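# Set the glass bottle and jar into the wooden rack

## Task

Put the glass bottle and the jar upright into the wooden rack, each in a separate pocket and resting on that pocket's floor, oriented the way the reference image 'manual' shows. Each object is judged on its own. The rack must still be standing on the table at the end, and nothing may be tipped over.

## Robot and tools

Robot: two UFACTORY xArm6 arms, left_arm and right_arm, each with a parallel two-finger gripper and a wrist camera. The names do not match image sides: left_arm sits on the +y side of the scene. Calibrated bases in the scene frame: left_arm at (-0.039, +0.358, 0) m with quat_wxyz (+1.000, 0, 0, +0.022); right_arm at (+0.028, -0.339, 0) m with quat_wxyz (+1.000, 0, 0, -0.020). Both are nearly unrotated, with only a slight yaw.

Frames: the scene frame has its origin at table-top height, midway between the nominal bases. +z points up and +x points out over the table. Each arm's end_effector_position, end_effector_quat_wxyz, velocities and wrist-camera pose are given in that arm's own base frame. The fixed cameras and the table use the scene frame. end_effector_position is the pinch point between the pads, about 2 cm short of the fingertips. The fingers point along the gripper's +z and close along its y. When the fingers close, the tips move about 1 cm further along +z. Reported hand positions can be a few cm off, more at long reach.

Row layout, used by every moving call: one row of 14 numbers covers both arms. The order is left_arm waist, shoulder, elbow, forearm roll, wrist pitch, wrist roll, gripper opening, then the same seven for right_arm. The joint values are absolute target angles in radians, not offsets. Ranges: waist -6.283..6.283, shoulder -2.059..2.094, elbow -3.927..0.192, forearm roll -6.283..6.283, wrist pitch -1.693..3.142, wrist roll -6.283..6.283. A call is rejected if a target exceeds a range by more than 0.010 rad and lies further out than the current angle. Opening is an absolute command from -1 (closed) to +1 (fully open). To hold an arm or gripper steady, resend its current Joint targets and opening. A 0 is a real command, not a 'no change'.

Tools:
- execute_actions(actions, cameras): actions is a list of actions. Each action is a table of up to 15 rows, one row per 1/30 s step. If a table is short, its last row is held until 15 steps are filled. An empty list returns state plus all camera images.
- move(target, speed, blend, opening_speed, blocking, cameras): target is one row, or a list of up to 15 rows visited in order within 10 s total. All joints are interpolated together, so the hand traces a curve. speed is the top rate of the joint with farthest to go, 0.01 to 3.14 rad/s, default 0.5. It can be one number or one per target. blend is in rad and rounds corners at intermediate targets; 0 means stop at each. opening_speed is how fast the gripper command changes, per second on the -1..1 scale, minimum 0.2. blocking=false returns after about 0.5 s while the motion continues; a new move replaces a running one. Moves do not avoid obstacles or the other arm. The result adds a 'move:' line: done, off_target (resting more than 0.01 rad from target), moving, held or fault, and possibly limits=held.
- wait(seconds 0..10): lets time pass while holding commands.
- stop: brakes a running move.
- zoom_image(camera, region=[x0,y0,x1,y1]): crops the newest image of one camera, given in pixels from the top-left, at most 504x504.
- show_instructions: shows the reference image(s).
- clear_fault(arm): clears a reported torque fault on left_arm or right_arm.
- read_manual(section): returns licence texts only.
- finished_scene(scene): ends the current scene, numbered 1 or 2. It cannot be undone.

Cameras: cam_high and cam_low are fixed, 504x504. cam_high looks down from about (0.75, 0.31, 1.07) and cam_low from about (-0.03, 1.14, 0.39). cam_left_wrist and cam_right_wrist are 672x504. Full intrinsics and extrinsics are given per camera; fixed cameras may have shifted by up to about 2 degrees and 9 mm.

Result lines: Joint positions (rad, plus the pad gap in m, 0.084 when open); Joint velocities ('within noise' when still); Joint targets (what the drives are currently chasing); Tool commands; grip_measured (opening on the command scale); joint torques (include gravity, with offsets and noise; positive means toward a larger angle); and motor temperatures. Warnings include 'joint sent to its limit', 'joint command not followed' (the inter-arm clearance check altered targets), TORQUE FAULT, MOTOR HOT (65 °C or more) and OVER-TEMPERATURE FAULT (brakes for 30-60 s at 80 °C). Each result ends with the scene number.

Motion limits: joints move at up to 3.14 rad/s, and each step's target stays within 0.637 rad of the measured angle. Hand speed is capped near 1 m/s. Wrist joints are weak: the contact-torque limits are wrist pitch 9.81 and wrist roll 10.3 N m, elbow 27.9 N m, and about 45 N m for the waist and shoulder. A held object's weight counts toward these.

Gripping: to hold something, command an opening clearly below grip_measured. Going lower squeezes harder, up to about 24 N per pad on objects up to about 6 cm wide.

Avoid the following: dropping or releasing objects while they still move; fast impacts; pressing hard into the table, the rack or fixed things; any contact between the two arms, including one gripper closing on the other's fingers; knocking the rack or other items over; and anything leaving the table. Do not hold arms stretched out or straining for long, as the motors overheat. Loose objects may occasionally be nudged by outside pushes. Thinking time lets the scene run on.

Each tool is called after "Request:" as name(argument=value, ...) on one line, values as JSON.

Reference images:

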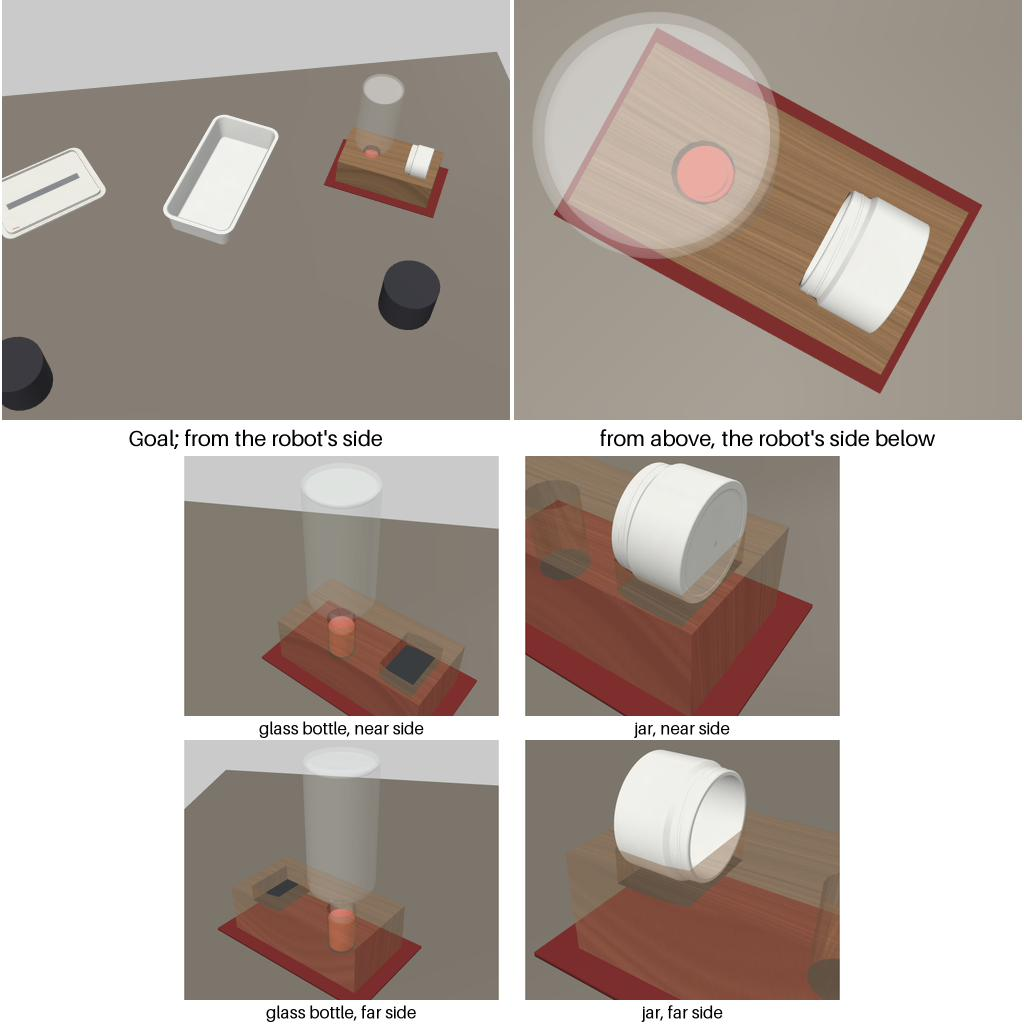

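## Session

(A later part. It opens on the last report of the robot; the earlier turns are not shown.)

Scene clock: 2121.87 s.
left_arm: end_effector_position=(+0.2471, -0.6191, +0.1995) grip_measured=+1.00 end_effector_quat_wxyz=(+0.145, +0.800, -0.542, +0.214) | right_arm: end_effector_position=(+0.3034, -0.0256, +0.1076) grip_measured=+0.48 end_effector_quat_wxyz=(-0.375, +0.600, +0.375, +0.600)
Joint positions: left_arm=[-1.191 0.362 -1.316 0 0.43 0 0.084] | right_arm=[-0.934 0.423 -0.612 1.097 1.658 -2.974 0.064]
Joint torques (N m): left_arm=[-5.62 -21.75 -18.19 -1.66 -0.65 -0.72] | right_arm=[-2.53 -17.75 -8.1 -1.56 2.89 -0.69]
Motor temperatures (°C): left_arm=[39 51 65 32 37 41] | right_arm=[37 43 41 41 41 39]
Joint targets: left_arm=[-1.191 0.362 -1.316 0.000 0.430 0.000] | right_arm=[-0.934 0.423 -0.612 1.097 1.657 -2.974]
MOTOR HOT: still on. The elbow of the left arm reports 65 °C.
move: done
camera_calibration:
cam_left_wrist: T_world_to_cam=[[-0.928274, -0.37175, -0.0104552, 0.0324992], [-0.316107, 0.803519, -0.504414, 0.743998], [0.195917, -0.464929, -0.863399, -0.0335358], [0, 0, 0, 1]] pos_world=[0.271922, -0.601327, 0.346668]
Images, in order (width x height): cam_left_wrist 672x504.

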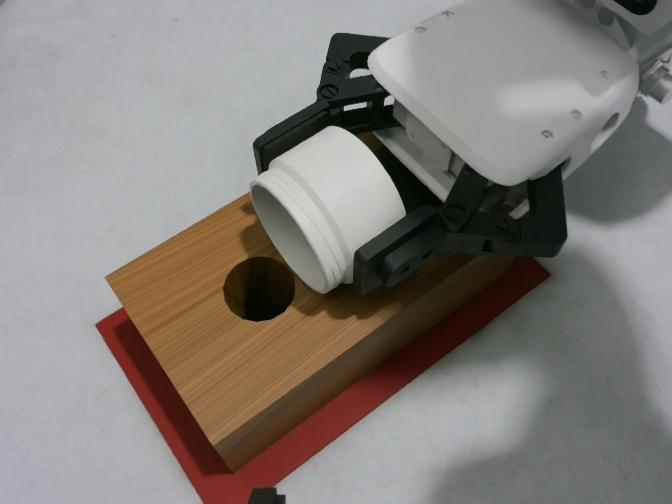

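Request:
move(target=[[-1.191,0.362,-1.316,0.0,0.430,0.0,1.0,-0.9562,0.3609,-0.5976,1.0795,1.6836,-2.9338,-0.1],[-1.191,0.362,-1.316,0.0,0.430,0.0,1.0,-1.139,0.025,-0.645,0.984,1.947,-2.637,-0.1]], speed=[0.15, 0.4], blend=[0.02, 0], cameras=["cam_left_wrist"])

Request:
zoom_image(camera="cam_left_wrist", region=[330, 100, 510, 260])

Scene clock: 2304.17 s.
left_arm: end_effector_position=(+0.2471, -0.6191, +0.1995) grip_measured=+1.00 end_effector_quat_wxyz=(+0.145, +0.800, -0.542, +0.214) | right_arm: end_effector_position=(+0.2784, -0.0832, +0.2498) grip_measured=+0.48 end_effector_quat_wxyz=(-0.374, +0.600, +0.375, +0.600)
Joint positions: left_arm=[-1.191 0.362 -1.316 0 0.43 0 0.084] | right_arm=[-1.139 0.025 -0.645 0.984 1.947 -2.637 0.064]
Joint torques (N m): left_arm=[-5.76 -21.5 -18.23 -1.58 -0.7 -0.73] | right_arm=[-2.34 -16.12 -14.93 -1.18 2.99 2.11]
Motor temperatures (°C): left_arm=[38 51 67 32 37 41] | right_arm=[37 43 41 40 41 38]
Joint targets: left_arm=[-1.191 0.362 -1.316 0.000 0.430 0.000] | right_arm=[-1.139 0.025 -0.645 0.984 1.947 -2.637]
MOTOR HOT: still on. The elbow of the left arm reports 67 °C.
move: done
camera_calibration:
cam_left_wrist: T_world_to_cam=[[-0.928274, -0.37175, -0.0104552, 0.0324992], [-0.316107, 0.803519, -0.504414, 0.743998], [0.195917, -0.464929, -0.863399, -0.0335358], [0, 0, 0, 1]] pos_world=[0.271922, -0.601327, 0.346668]
Images, in order (width x height): cam_left_wrist 672x504.

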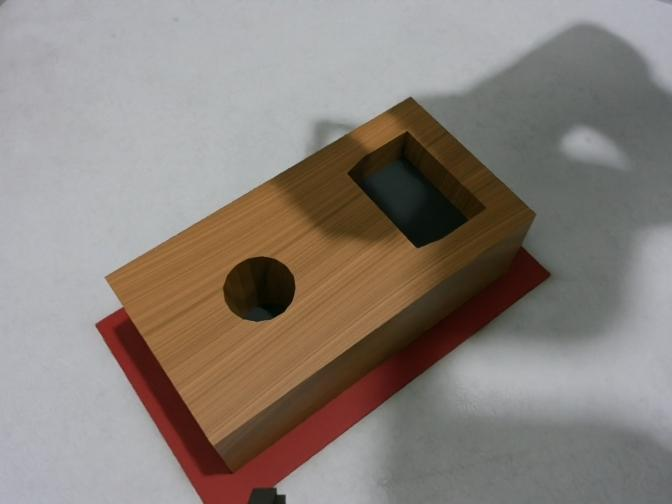

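Scaled by 2.800 from the camera's 672x504 image, which has a finer 960x720 frame.

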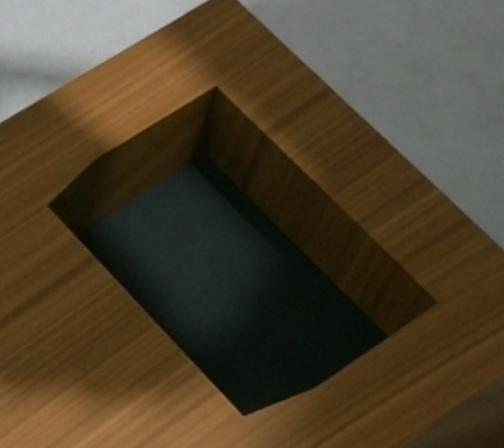

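Request:
zoom_image(camera="cam_left_wrist", region=[335, 120, 425, 190])

Request:
zoom_image(camera="cam_left_wrist", region=[405, 185, 495, 255])

Scaled by 5.600 from the camera's 672x504 image, which has a finer 960x720 frame.

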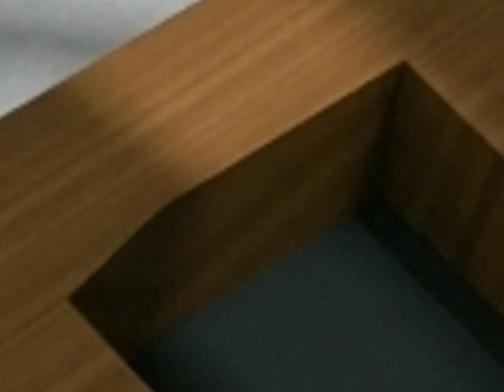

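Scaled by 5.600 from the camera's 672x504 image, which has a finer 960x720 frame.

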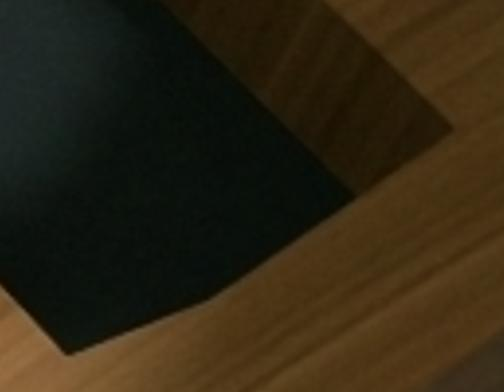

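Request:
move(target=[-1.191,0.362,-1.316,0.0,0.430,0.0,1.0,-1.0989,0.4287,-0.6890,0.9637,1.7210,-2.9291,-0.1], speed=0.3, cameras=["cam_left_wrist", "cam_low"])

Request:
zoom_image(camera="cam_left_wrist", region=[335, 60, 425, 150])

Request:
zoom_image(camera="cam_left_wrist", region=[335, 130, 425, 220])

Request:
zoom_image(camera="cam_left_wrist", region=[390, 150, 480, 240])

Scene clock: 2539.17 s.
left_arm: end_effector_position=(+0.2471, -0.6191, +0.1995) grip_measured=+1.00 end_effector_quat_wxyz=(+0.145, +0.800, -0.542, +0.214) | right_arm: end_effector_position=(+0.2794, -0.0778, +0.1181) grip_measured=+0.48 end_effector_quat_wxyz=(-0.368, +0.604, +0.368, +0.604)
Joint positions: left_arm=[-1.191 0.362 -1.316 0 0.43 0 0.084] | right_arm=[-1.099 0.429 -0.689 0.964 1.721 -2.929 0.064]
Joint torques (N m): left_arm=[-5.59 -21.48 -18.23 -1.47 -0.67 -0.73] | right_arm=[2.67 -10.27 -9.94 -1.81 -0.03 -1.47]
Motor temperatures (°C): left_arm=[38 52 68 32 37 41] | right_arm=[37 43 45 40 43 39]
Joint targets: left_arm=[-1.191 0.362 -1.316 0.000 0.430 0.000] | right_arm=[-1.099 0.429 -0.689 0.964 1.721 -2.929]
MOTOR HOT: still on. The elbow of the left arm reports 68 °C.
move: done
camera_calibration:
cam_left_wrist: T_world_to_cam=[[-0.928274, -0.37175, -0.0104552, 0.0324992], [-0.316107, 0.803519, -0.504414, 0.743998], [0.195917, -0.464929, -0.863399, -0.0335358], [0, 0, 0, 1]] pos_world=[0.271922, -0.601327, 0.346668]
Images, in order (width x height): cam_low 504x504, cam_left_wrist 672x504.

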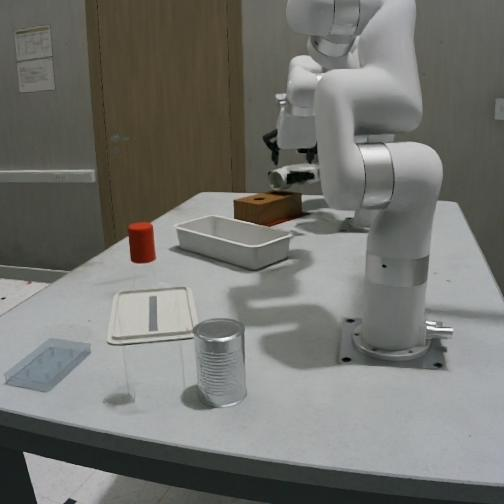

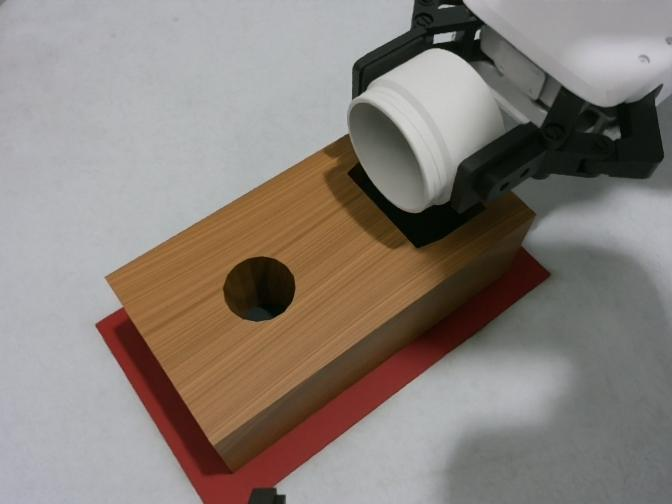

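Scaled by 5.600 from the camera's 672x504 image, which has a finer 960x720 frame.

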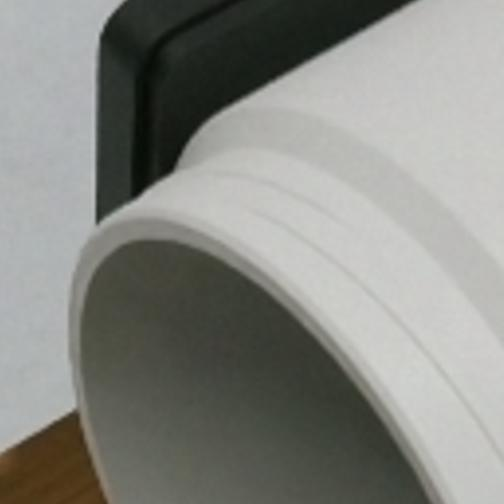

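Scaled by 5.600 from the camera's 672x504 image, which has a finer 960x720 frame.

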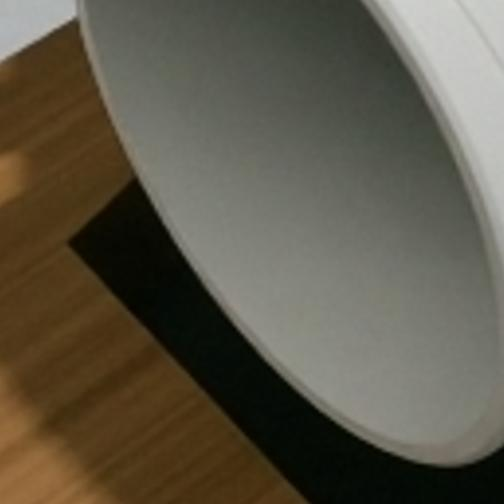

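Scaled by 5.600 from the camera's 672x504 image, which has a finer 960x720 frame.

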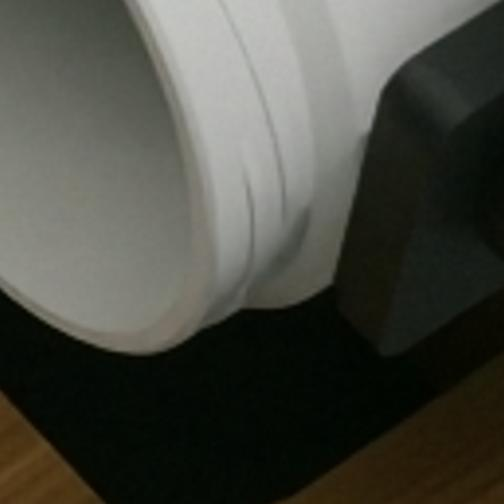

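Request:
zoom_image(camera="cam_left_wrist", region=[360, 35, 450, 105])

Request:
zoom_image(camera="cam_left_wrist", region=[430, 35, 520, 135])

Request:
zoom_image(camera="cam_low", region=[220, 120, 340, 240])

Scaled by 5.600 from the camera's 672x504 image, which has a finer 960x720 frame.

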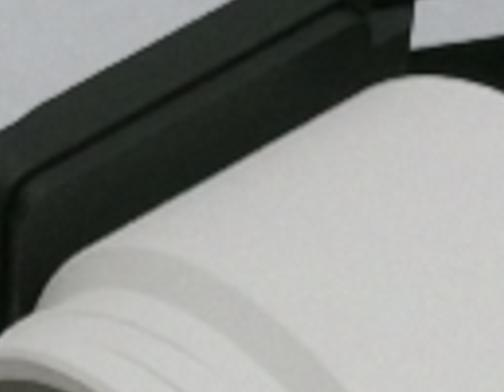

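Scaled by 5.040 from the camera's 672x504 image, which has a finer 960x720 frame.

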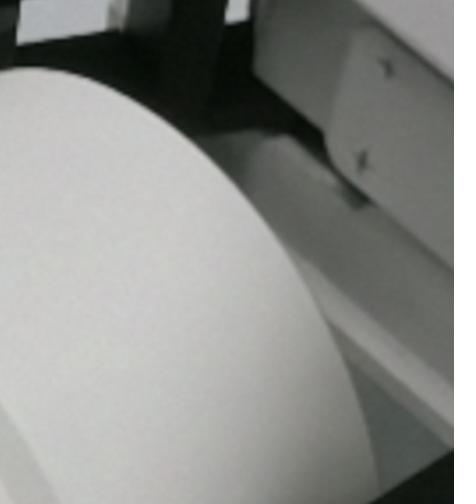

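Scaled by 4.200 from the camera's 504x504 image, which has a finer 720x720 frame.

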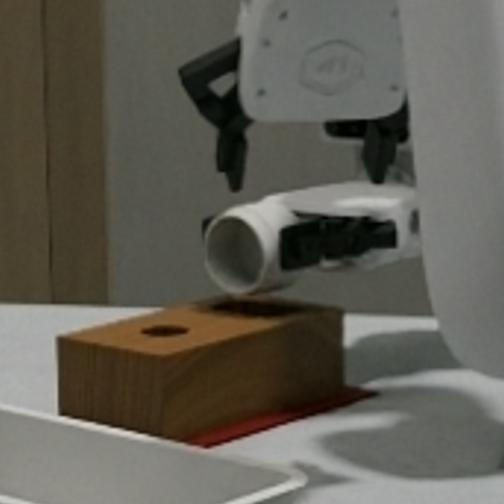

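Request:
move(target=[-1.191,0.362,-1.316,0.0,0.430,0.0,1.0,-1.0943,0.4656,-0.7075,0.9576,1.7113,-2.9449,-0.1], speed=0.05, cameras=["cam_left_wrist"])

Request:
zoom_image(camera="cam_left_wrist", region=[335, 90, 425, 180])

Request:
zoom_image(camera="cam_left_wrist", region=[370, 170, 460, 260])

Scene clock: 2675.10 s.
left_arm: end_effector_position=(+0.2471, -0.6191, +0.1995) grip_measured=+1.00 end_effector_quat_wxyz=(+0.145, +0.800, -0.542, +0.214) | right_arm: end_effector_position=(+0.2792, -0.0780, +0.1086) grip_measured=+0.48 end_effector_quat_wxyz=(-0.370, +0.602, +0.371, +0.602)
Joint positions: left_arm=[-1.191 0.362 -1.316 0 0.43 0 0.084] | right_arm=[-1.094 0.465 -0.707 0.958 1.711 -2.945 0.064]
Joint torques (N m): left_arm=[-5.47 -21.58 -18.21 -1.49 -0.65 -0.67] | right_arm=[2.9 -11.25 -9.51 -1.42 -0.08 -1.82]
Motor temperatures (°C): left_arm=[38 52 69 32 37 41] | right_arm=[37 42 42 40 40 39]
Joint targets: left_arm=[-1.191 0.362 -1.316 0.000 0.430 0.000] | right_arm=[-1.094 0.466 -0.708 0.958 1.711 -2.945]
MOTOR HOT: still on. The elbow of the left arm reports 69 °C.
move: done
camera_calibration:
cam_left_wrist: T_world_to_cam=[[-0.928274, -0.37175, -0.0104552, 0.0324992], [-0.316107, 0.803519, -0.504414, 0.743998], [0.195917, -0.464929, -0.863399, -0.0335358], [0, 0, 0, 1]] pos_world=[0.271922, -0.601327, 0.346668]
Images, in order (width x height): cam_left_wrist 672x504.

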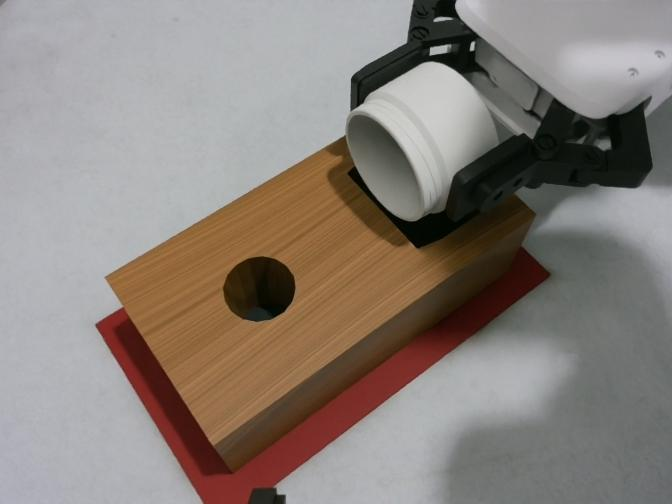

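Scaled by 5.600 from the camera's 672x504 image, which has a finer 960x720 frame.

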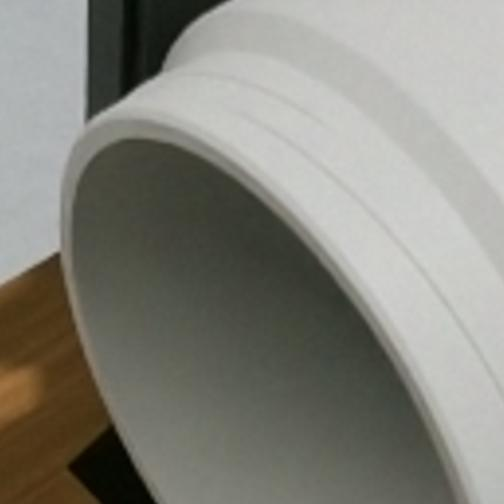

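Scaled by 5.600 from the camera's 672x504 image, which has a finer 960x720 frame.

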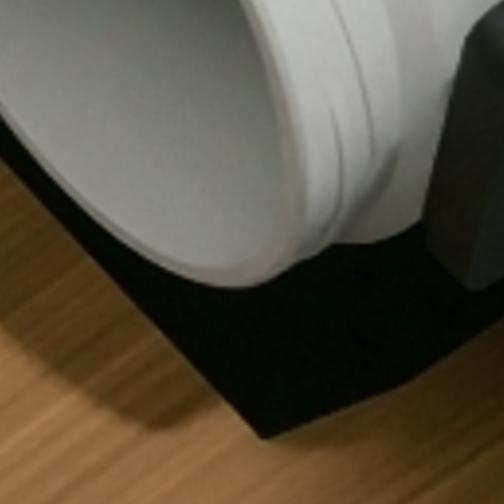

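Request:
move(target=[-1.191,0.362,-1.316,0.0,0.430,0.0,1.0,-1.0989,0.4797,-0.7127,0.9519,1.7071,-2.9529,-0.1], speed=0.03, cameras=["cam_left_wrist"])

Request:
zoom_image(camera="cam_left_wrist", region=[335, 90, 425, 180])

Request:
zoom_image(camera="cam_left_wrist", region=[370, 170, 460, 260])

Scene clock: 2803.10 s.
left_arm: end_effector_position=(+0.2471, -0.6191, +0.1995) grip_measured=+1.00 end_effector_quat_wxyz=(+0.145, +0.800, -0.542, +0.214) | right_arm: end_effector_position=(+0.2775, -0.0787, +0.1046) grip_measured=+0.48 end_effector_quat_wxyz=(-0.370, +0.602, +0.371, +0.602)
Joint positions: left_arm=[-1.191 0.362 -1.316 0 0.43 0 0.084] | right_arm=[-1.099 0.48 -0.713 0.952 1.707 -2.953 0.064]
Joint torques (N m): left_arm=[-5.5 -21.73 -18.28 -1.47 -0.65 -0.76] | right_arm=[-3.58 -10.88 -10.35 -1.5 -0.58 -1.9]
Motor temperatures (°C): left_arm=[38 52 70 32 37 41] | right_arm=[37 42 42 40 40 39]
Joint targets: left_arm=[-1.191 0.362 -1.316 0.000 0.430 0.000] | right_arm=[-1.099 0.480 -0.713 0.952 1.707 -2.953]
MOTOR HOT: still on. The elbow of the left arm reports 70 °C.
move: done
camera_calibration:
cam_left_wrist: T_world_to_cam=[[-0.928274, -0.37175, -0.0104552, 0.0324992], [-0.316107, 0.803519, -0.504414, 0.743998], [0.195917, -0.464929, -0.863399, -0.0335358], [0, 0, 0, 1]] pos_world=[0.271922, -0.601327, 0.346668]
Images, in order (width x height): cam_left_wrist 672x504.

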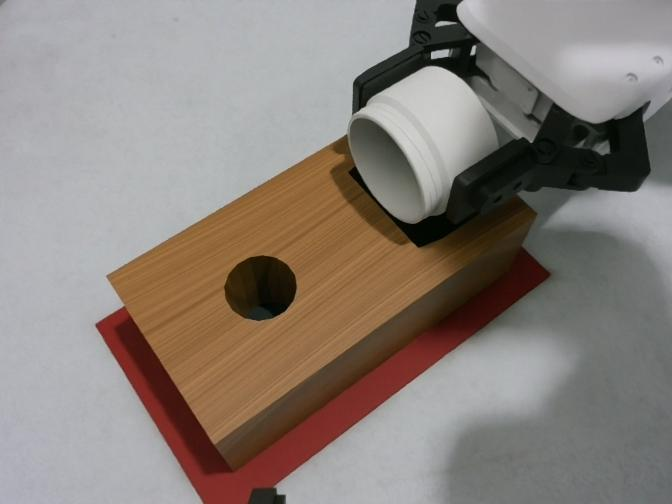

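Scaled by 5.600 from the camera's 672x504 image, which has a finer 960x720 frame.

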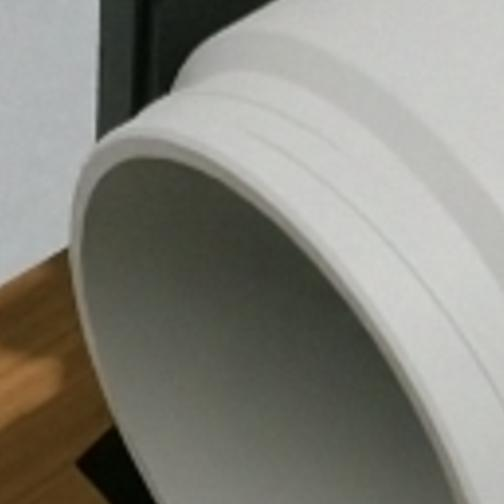

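Scaled by 5.600 from the camera's 672x504 image, which has a finer 960x720 frame.

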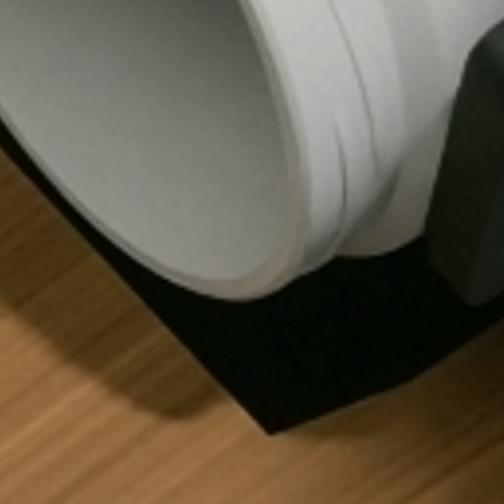

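Request:
move(target=[-1.191,0.362,-1.316,0.0,0.430,0.0,1.0,-1.1012,0.4928,-0.7159,0.9486,1.7017,-2.9613,-0.1], speed=0.03, cameras=["cam_left_wrist"])

Request:
zoom_image(camera="cam_left_wrist", region=[335, 90, 425, 180])

Request:
zoom_image(camera="cam_left_wrist", region=[370, 170, 460, 260])

Scene clock: 2897.50 s.
left_arm: end_effector_position=(+0.2471, -0.6191, +0.1995) grip_measured=+1.00 end_effector_quat_wxyz=(+0.145, +0.800, -0.542, +0.214) | right_arm: end_effector_position=(+0.2762, -0.0787, +0.1006) grip_measured=+0.48 end_effector_quat_wxyz=(-0.370, +0.602, +0.371, +0.602)
Joint positions: left_arm=[-1.191 0.362 -1.316 0 0.43 0 0.084] | right_arm=[-1.101 0.493 -0.716 0.949 1.702 -2.961 0.064]
Joint torques (N m): left_arm=[-5.51 -21.76 -18.3 -1.32 -0.71 -0.7] | right_arm=[-3.64 -11.61 -10.32 -1.84 -0.33 -1.88]
Motor temperatures (°C): left_arm=[38 53 71 32 36 41] | right_arm=[37 42 42 40 40 39]
Joint targets: left_arm=[-1.191 0.362 -1.316 0.000 0.430 0.000] | right_arm=[-1.101 0.493 -0.716 0.949 1.702 -2.961]
MOTOR HOT: still on. The elbow of the left arm reports 71 °C.
move: done
camera_calibration:
cam_left_wrist: T_world_to_cam=[[-0.928274, -0.37175, -0.0104552, 0.0324992], [-0.316107, 0.803519, -0.504414, 0.743998], [0.195917, -0.464929, -0.863399, -0.0335358], [0, 0, 0, 1]] pos_world=[0.271922, -0.601327, 0.346668]
Images, in order (width x height): cam_left_wrist 672x504.

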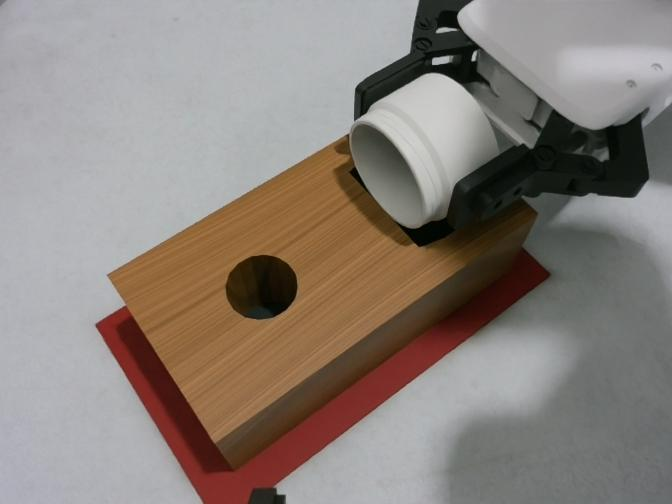

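Scaled by 5.600 from the camera's 672x504 image, which has a finer 960x720 frame.

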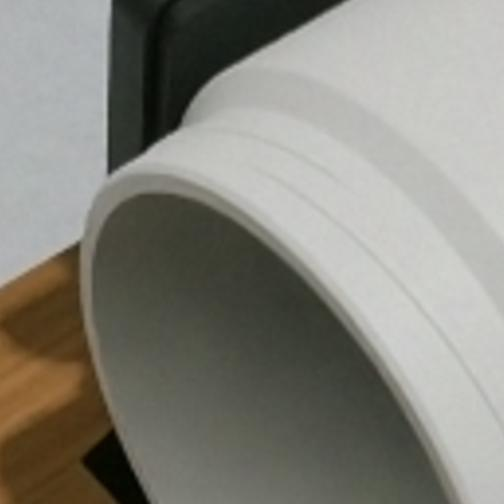

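Scaled by 5.600 from the camera's 672x504 image, which has a finer 960x720 frame.

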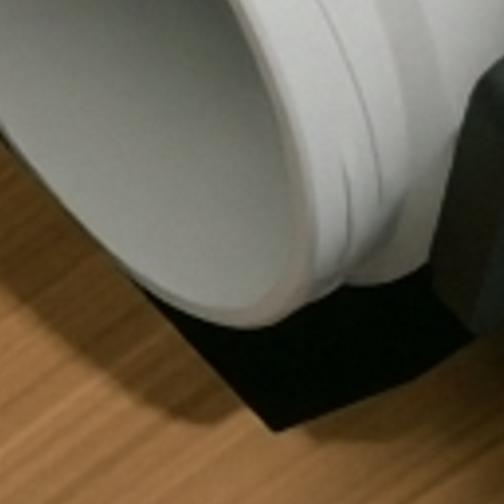

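Request:
move(target=[-1.191,0.362,-1.316,0.0,0.430,0.0,1.0,-1.1023,0.5123,-0.7202,0.9459,1.6930,-2.9739,-0.1], speed=0.04, cameras=["cam_left_wrist"])

Request:
zoom_image(camera="cam_left_wrist", region=[340, 90, 470, 260])

Scene clock: 2939.13 s.
left_arm: end_effector_position=(+0.2471, -0.6191, +0.1995) grip_measured=+1.00 end_effector_quat_wxyz=(+0.145, +0.800, -0.542, +0.214) | right_arm: end_effector_position=(+0.2748, -0.0780, +0.0946) grip_measured=+0.48 end_effector_quat_wxyz=(-0.370, +0.602, +0.371, +0.602)
Joint positions: left_arm=[-1.191 0.362 -1.316 0 0.43 0 0.084] | right_arm=[-1.102 0.512 -0.72 0.946 1.693 -2.974 0.064]
Joint torques (N m): left_arm=[-5.42 -21.6 -18.32 -1.28 -0.63 -0.64] | right_arm=[-3.48 -11.66 -9.76 -1.91 -0.54 -1.95]
Motor temperatures (°C): left_arm=[37 53 71 32 36 41] | right_arm=[37 42 42 40 40 39]
Joint targets: left_arm=[-1.191 0.362 -1.316 0.000 0.430 0.000] | right_arm=[-1.102 0.512 -0.720 0.946 1.693 -2.974]
MOTOR HOT: still on. The elbow of the left arm reports 71 °C.
move: done
camera_calibration:
cam_left_wrist: T_world_to_cam=[[-0.928274, -0.37175, -0.0104552, 0.0324992], [-0.316107, 0.803519, -0.504414, 0.743998], [0.195917, -0.464929, -0.863399, -0.0335358], [0, 0, 0, 1]] pos_world=[0.271922, -0.601327, 0.346668]
Images, in order (width x height): cam_left_wrist 672x504.

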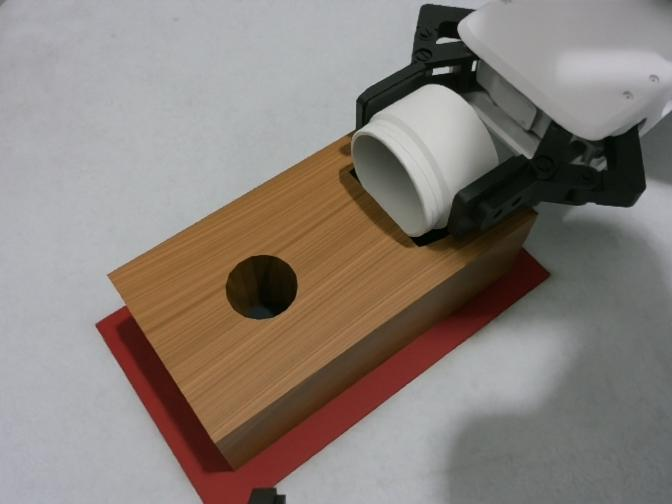

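Scaled by 2.965 from the camera's 672x504 image, which has a finer 960x720 frame.

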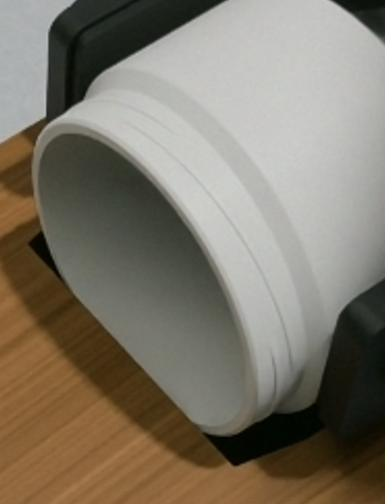

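Request:
zoom_image(camera="cam_left_wrist", region=[340, 150, 430, 250])

Request:
zoom_image(camera="cam_left_wrist", region=[400, 200, 460, 260])

Scaled by 5.040 from the camera's 672x504 image, which has a finer 960x720 frame.

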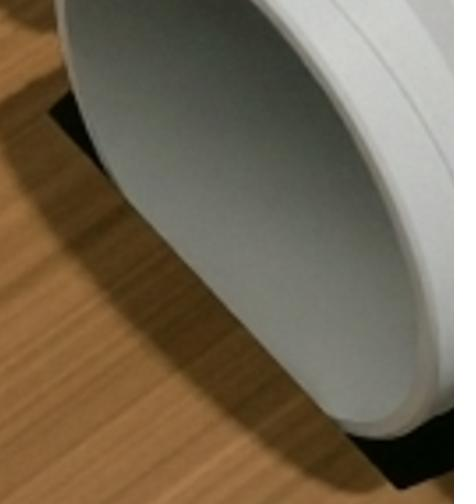

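Scaled by 8.400 from the camera's 672x504 image, which has a finer 960x720 frame.

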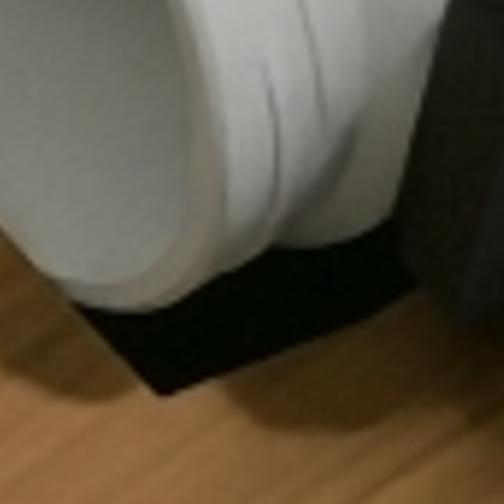

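Request:
move(target=[-1.191,0.362,-1.316,0.0,0.430,0.0,1.0,-1.0999,0.5310,-0.7294,0.9474,1.6871,-2.9814,-0.1], speed=0.04, cameras=["cam_left_wrist"])

Request:
zoom_image(camera="cam_left_wrist", region=[340, 90, 470, 260])

Scene clock: 2980.10 s.
left_arm: end_effector_position=(+0.2471, -0.6191, +0.1995) grip_measured=+1.00 end_effector_quat_wxyz=(+0.145, +0.800, -0.542, +0.214) | right_arm: end_effector_position=(+0.2755, -0.0783, +0.0896) grip_measured=+0.48 end_effector_quat_wxyz=(-0.370, +0.602, +0.371, +0.602)
Joint positions: left_arm=[-1.191 0.362 -1.316 0 0.43 0 0.084] | right_arm=[-1.1 0.531 -0.729 0.947 1.687 -2.981 0.064]
Joint torques (N m): left_arm=[-5.49 -21.53 -18.28 -1.27 -0.64 -0.78] | right_arm=[3.11 -10.87 -9.03 1.42 -0.18 -1.68]
Motor temperatures (°C): left_arm=[37 53 71 32 36 41] | right_arm=[37 42 42 40 39 39]
Joint targets: left_arm=[-1.191 0.362 -1.316 0.000 0.430 0.000] | right_arm=[-1.100 0.531 -0.729 0.947 1.687 -2.981]
MOTOR HOT: still on. The elbow of the left arm reports 71 °C.
move: done
camera_calibration:
cam_left_wrist: T_world_to_cam=[[-0.928274, -0.37175, -0.0104552, 0.0324992], [-0.316107, 0.803519, -0.504414, 0.743998], [0.195917, -0.464929, -0.863399, -0.0335358], [0, 0, 0, 1]] pos_world=[0.271922, -0.601327, 0.346668]
Images, in order (width x height): cam_left_wrist 672x504.

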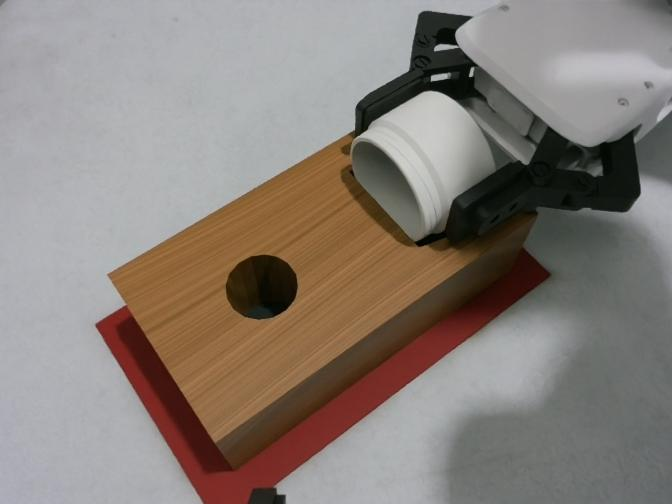

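Scaled by 2.965 from the camera's 672x504 image, which has a finer 960x720 frame.

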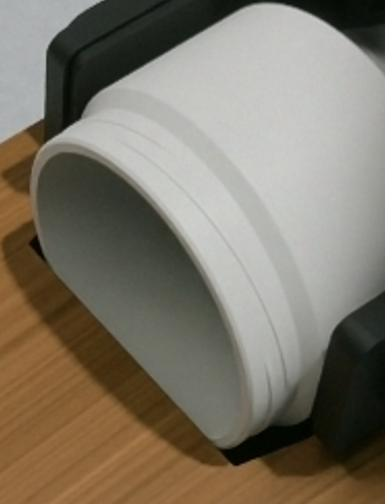

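Request:
zoom_image(camera="cam_left_wrist", region=[340, 150, 400, 210])

Request:
zoom_image(camera="cam_left_wrist", region=[400, 200, 460, 260])

Scaled by 8.400 from the camera's 672x504 image, which has a finer 960x720 frame.

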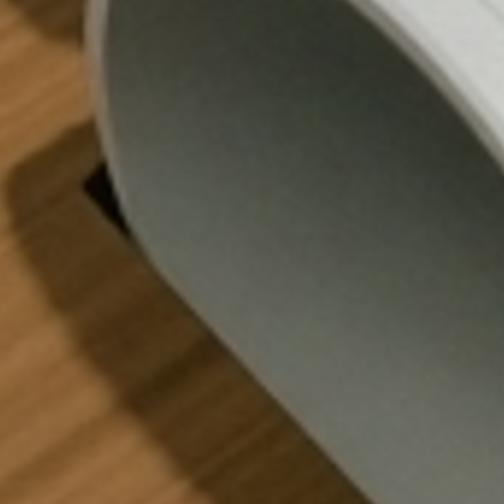

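Scaled by 8.400 from the camera's 672x504 image, which has a finer 960x720 frame.

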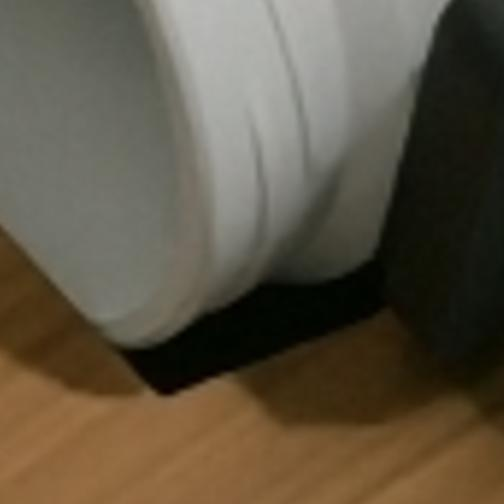

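Request:
move(target=[-1.191,0.362,-1.316,0.0,0.430,0.0,1.0,-1.0983,0.5456,-0.7359,0.9482,1.6822,-2.9879,-0.1], speed=0.04, cameras=["cam_left_wrist"])

Request:
zoom_image(camera="cam_left_wrist", region=[340, 90, 470, 260])

Request:
zoom_image(camera="cam_left_wrist", region=[400, 200, 460, 260])

Scene clock: 2998.03 s.
left_arm: end_effector_position=(+0.2471, -0.6191, +0.1995) grip_measured=+1.00 end_effector_quat_wxyz=(+0.145, +0.800, -0.542, +0.214) | right_arm: end_effector_position=(+0.2758, -0.0784, +0.0856) grip_measured=+0.48 end_effector_quat_wxyz=(-0.370, +0.602, +0.371, +0.602)
Joint positions: left_arm=[-1.191 0.362 -1.316 0 0.43 0 0.084] | right_arm=[-1.098 0.545 -0.736 0.948 1.682 -2.988 0.064]
Joint torques (N m): left_arm=[-5.37 -21.66 -18.29 -1.17 -0.65 -0.71] | right_arm=[3.19 -9.92 -8.21 1.15 -0.86 -1.61]
Motor temperatures (°C): left_arm=[37 53 71 32 36 41] | right_arm=[37 42 42 40 39 39]
Joint targets: left_arm=[-1.191 0.362 -1.316 0.000 0.430 0.000] | right_arm=[-1.098 0.546 -0.736 0.948 1.682 -2.988]
MOTOR HOT: still on. The elbow of the left arm reports 71 °C.
move: done
camera_calibration:
cam_left_wrist: T_world_to_cam=[[-0.928274, -0.37175, -0.0104552, 0.0324992], [-0.316107, 0.803519, -0.504414, 0.743998], [0.195917, -0.464929, -0.863399, -0.0335358], [0, 0, 0, 1]] pos_world=[0.271922, -0.601327, 0.346668]
Images, in order (width x height): cam_left_wrist 672x504.

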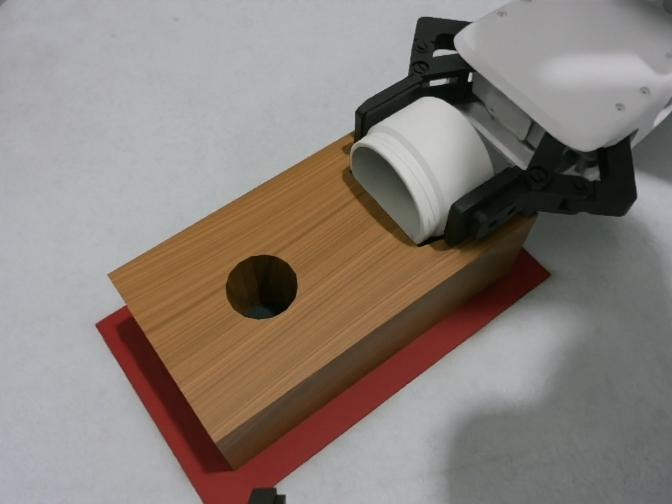

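Scaled by 2.965 from the camera's 672x504 image, which has a finer 960x720 frame.

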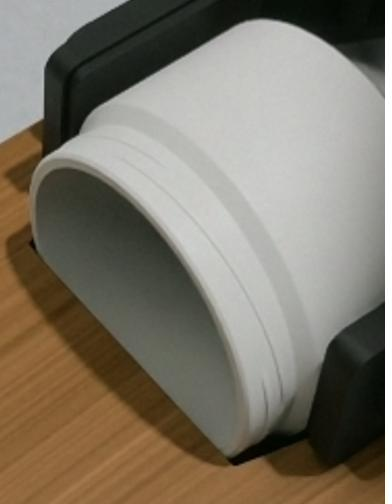

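Scaled by 8.400 from the camera's 672x504 image, which has a finer 960x720 frame.

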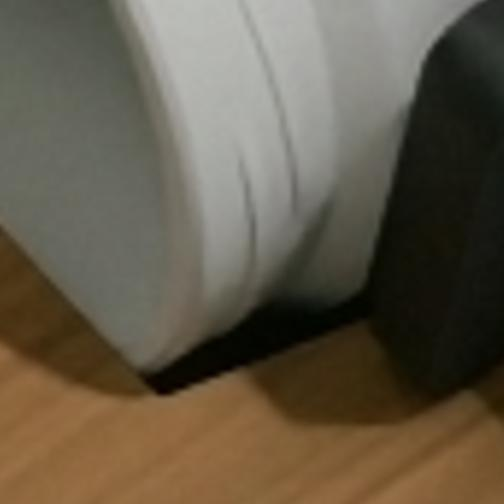

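Request:
move(target=[-1.191,0.362,-1.316,0.0,0.430,0.0,1.0,-1.0979,0.5509,-0.7378,0.9482,1.6802,-2.9907,-0.1], speed=0.03, cameras=["cam_left_wrist"])

Request:
zoom_image(camera="cam_left_wrist", region=[340, 90, 470, 260])

Scene clock: 3013.70 s.
left_arm: end_effector_position=(+0.2471, -0.6191, +0.1995) grip_measured=+1.00 end_effector_quat_wxyz=(+0.145, +0.800, -0.542, +0.214) | right_arm: end_effector_position=(+0.2757, -0.0783, +0.0841) grip_measured=+0.48 end_effector_quat_wxyz=(-0.370, +0.602, +0.371, +0.602)
Joint positions: left_arm=[-1.191 0.362 -1.316 0 0.43 0 0.084] | right_arm=[-1.098 0.551 -0.738 0.948 1.68 -2.991 0.064]
Joint torques (N m): left_arm=[-5.3 -21.56 -18.32 -1.07 -0.7 -0.67] | right_arm=[4.15 -8.39 -6.57 1.37 -1.05 -1.14]
Motor temperatures (°C): left_arm=[37 53 71 32 36 41] | right_arm=[37 42 41 40 40 39]
Joint targets: left_arm=[-1.191 0.362 -1.316 0.000 0.430 0.000] | right_arm=[-1.098 0.551 -0.738 0.948 1.680 -2.991]
MOTOR HOT: still on. The elbow of the left arm reports 71 °C.
move: done
camera_calibration:
cam_left_wrist: T_world_to_cam=[[-0.928274, -0.37175, -0.0104552, 0.0324992], [-0.316107, 0.803519, -0.504414, 0.743998], [0.195917, -0.464929, -0.863399, -0.0335358], [0, 0, 0, 1]] pos_world=[0.271922, -0.601327, 0.346668]
Images, in order (width x height): cam_left_wrist 672x504.

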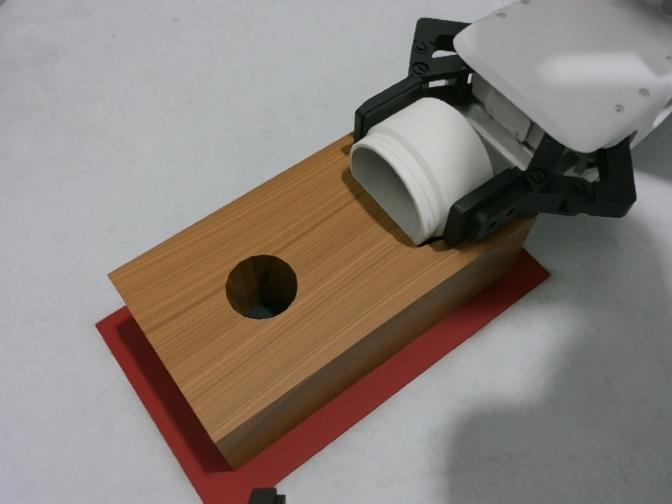

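Scaled by 2.965 from the camera's 672x504 image, which has a finer 960x720 frame.

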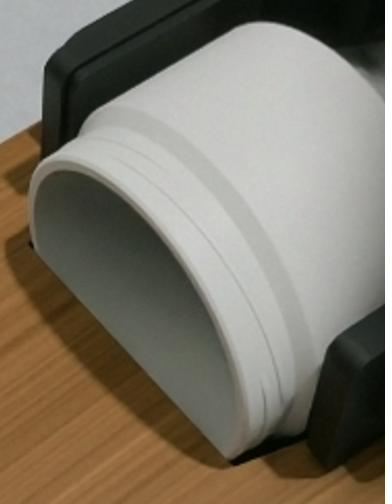

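Request:
move(target=[-1.191,0.362,-1.316,0.0,0.430,0.0,1.0,-1.0979,0.5509,-0.7378,0.9482,1.6802,-2.9907,1.0], speed=0.05, opening_speed=0.7, cameras=["cam_left_wrist"])

Request:
zoom_image(camera="cam_left_wrist", region=[340, 80, 500, 260])

Scene clock: 3066.13 s.
left_arm: end_effector_position=(+0.2471, -0.6191, +0.1995) grip_measured=+1.00 end_effector_quat_wxyz=(+0.145, +0.800, -0.542, +0.214) | right_arm: end_effector_position=(+0.2757, -0.0782, +0.0840) grip_measured=+1.00 end_effector_quat_wxyz=(-0.371, +0.602, +0.371, +0.602)
Joint positions: left_arm=[-1.191 0.362 -1.316 0 0.43 0 0.084] | right_arm=[-1.098 0.551 -0.738 0.948 1.68 -2.991 0.084]
Joint torques (N m): left_arm=[-5.39 -21.63 -18.39 -1.02 -0.64 -0.67] | right_arm=[-2.78 -18.3 -9.29 1.43 -1.13 -0.7]
Motor temperatures (°C): left_arm=[37 53 72 32 36 41] | right_arm=[37 42 40 40 40 39]
Joint targets: left_arm=[-1.191 0.362 -1.316 0.000 0.430 0.000] | right_arm=[-1.098 0.551 -0.738 0.948 1.680 -2.991]
MOTOR HOT: still on. The elbow of the left arm reports 72 °C.
move: done
camera_calibration:
cam_left_wrist: T_world_to_cam=[[-0.928274, -0.37175, -0.0104552, 0.0324992], [-0.316107, 0.803519, -0.504414, 0.743998], [0.195917, -0.464929, -0.863399, -0.0335358], [0, 0, 0, 1]] pos_world=[0.271922, -0.601327, 0.346668]
Images, in order (width x height): cam_left_wrist 672x504.

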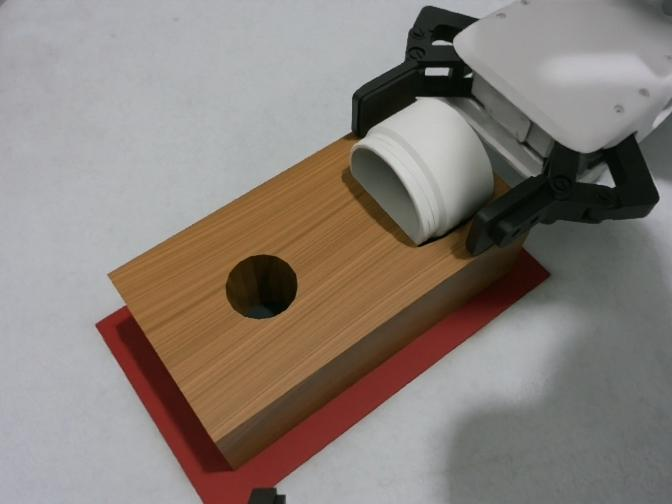

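Scaled by 2.800 from the camera's 672x504 image, which has a finer 960x720 frame.

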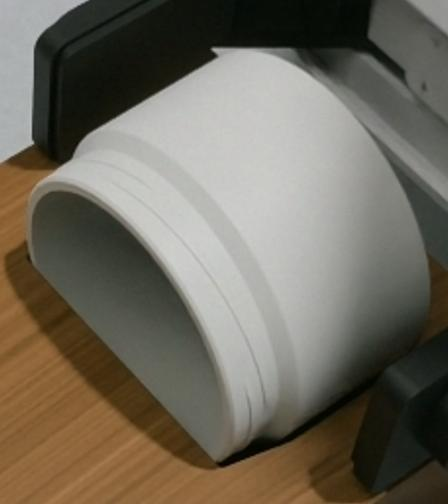

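Request:
move(target=[[-1.191,0.362,-1.316,0.0,0.430,0.0,1.0,-1.2137,0.5910,-0.8450,0.8401,1.7418,-2.9538,1.0],[-1.191,-0.2,-1.0,0.0,0.8,0.0,1.0,-1.3126,0.6110,-0.9607,0.7557,1.8295,-2.9048,1.0],[-0.691,0.262,-0.780,0.946,1.892,-2.732,1.0,-1.0653,-0.2035,-0.5924,0.6332,1.364,-2.5001,1.0]], speed=[0.12, 0.45, 1.0], blend=[0.02, 0.05, 0], cameras=["cam_left_wrist", "cam_right_wrist"])

Scene clock: 3285.43 s.
left_arm: end_effector_position=(+0.3093, +0.0206, +0.1990) grip_measured=+1.00 end_effector_quat_wxyz=(+0.499, -0.499, -0.501, -0.500) | right_arm: end_effector_position=(+0.2423, -0.1561, +0.1512) grip_measured=+1.00 end_effector_quat_wxyz=(-0.203, +0.784, +0.489, +0.324)
Joint positions: left_arm=[-0.691 0.262 -0.78 0.946 1.892 -2.732 0.084] | right_arm=[-1.065 -0.203 -0.592 0.633 1.364 -2.5 0.084]
Joint torques (N m): left_arm=[6.31 -13.54 -9.49 3.07 5.13 -1.9] | right_arm=[2.82 -15.1 -12.41 -1.61 -1.22 1.88]
Motor temperatures (°C): left_arm=[37 54 72 32 36 41] | right_arm=[36 44 41 40 40 39]
Joint targets: left_arm=[-0.691 0.262 -0.780 0.946 1.892 -2.732] | right_arm=[-1.065 -0.203 -0.592 0.633 1.364 -2.500]
MOTOR HOT: still on. The elbow of the left arm reports 72 °C.
move: done
camera_calibration:
cam_left_wrist: T_world_to_cam=[[0.999937, 0.0111993, -0.000593178, -0.278161], [-0.00063929, 0.00411427, -0.999991, 0.266853], [-0.0111967, 0.999929, 0.00412117, 0.112474], [0, 0, 0, 1]] pos_world=[0.279573, -0.110449, 0.266222]
cam_right_wrist: T_world_to_cam=[[0.900074, -0.435633, 0.0095589, -0.256842], [-0.297198, -0.629796, -0.717656, 0.153118], [0.318655, 0.643103, -0.696332, 0.259434], [0, 0, 0, 1]] pos_world=[0.194014, -0.182298, 0.292993]
Images, in order (width x height): cam_left_wrist 672x504, cam_right_wrist 672x504.

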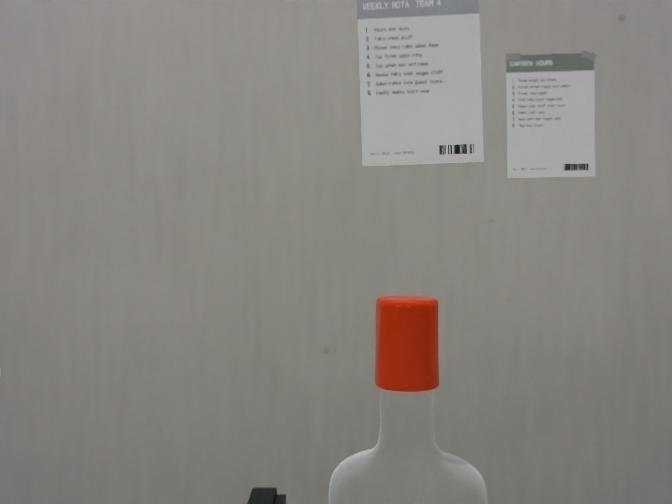

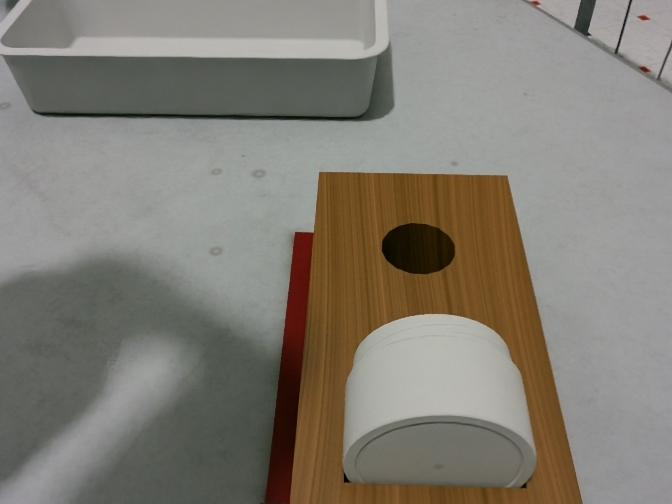

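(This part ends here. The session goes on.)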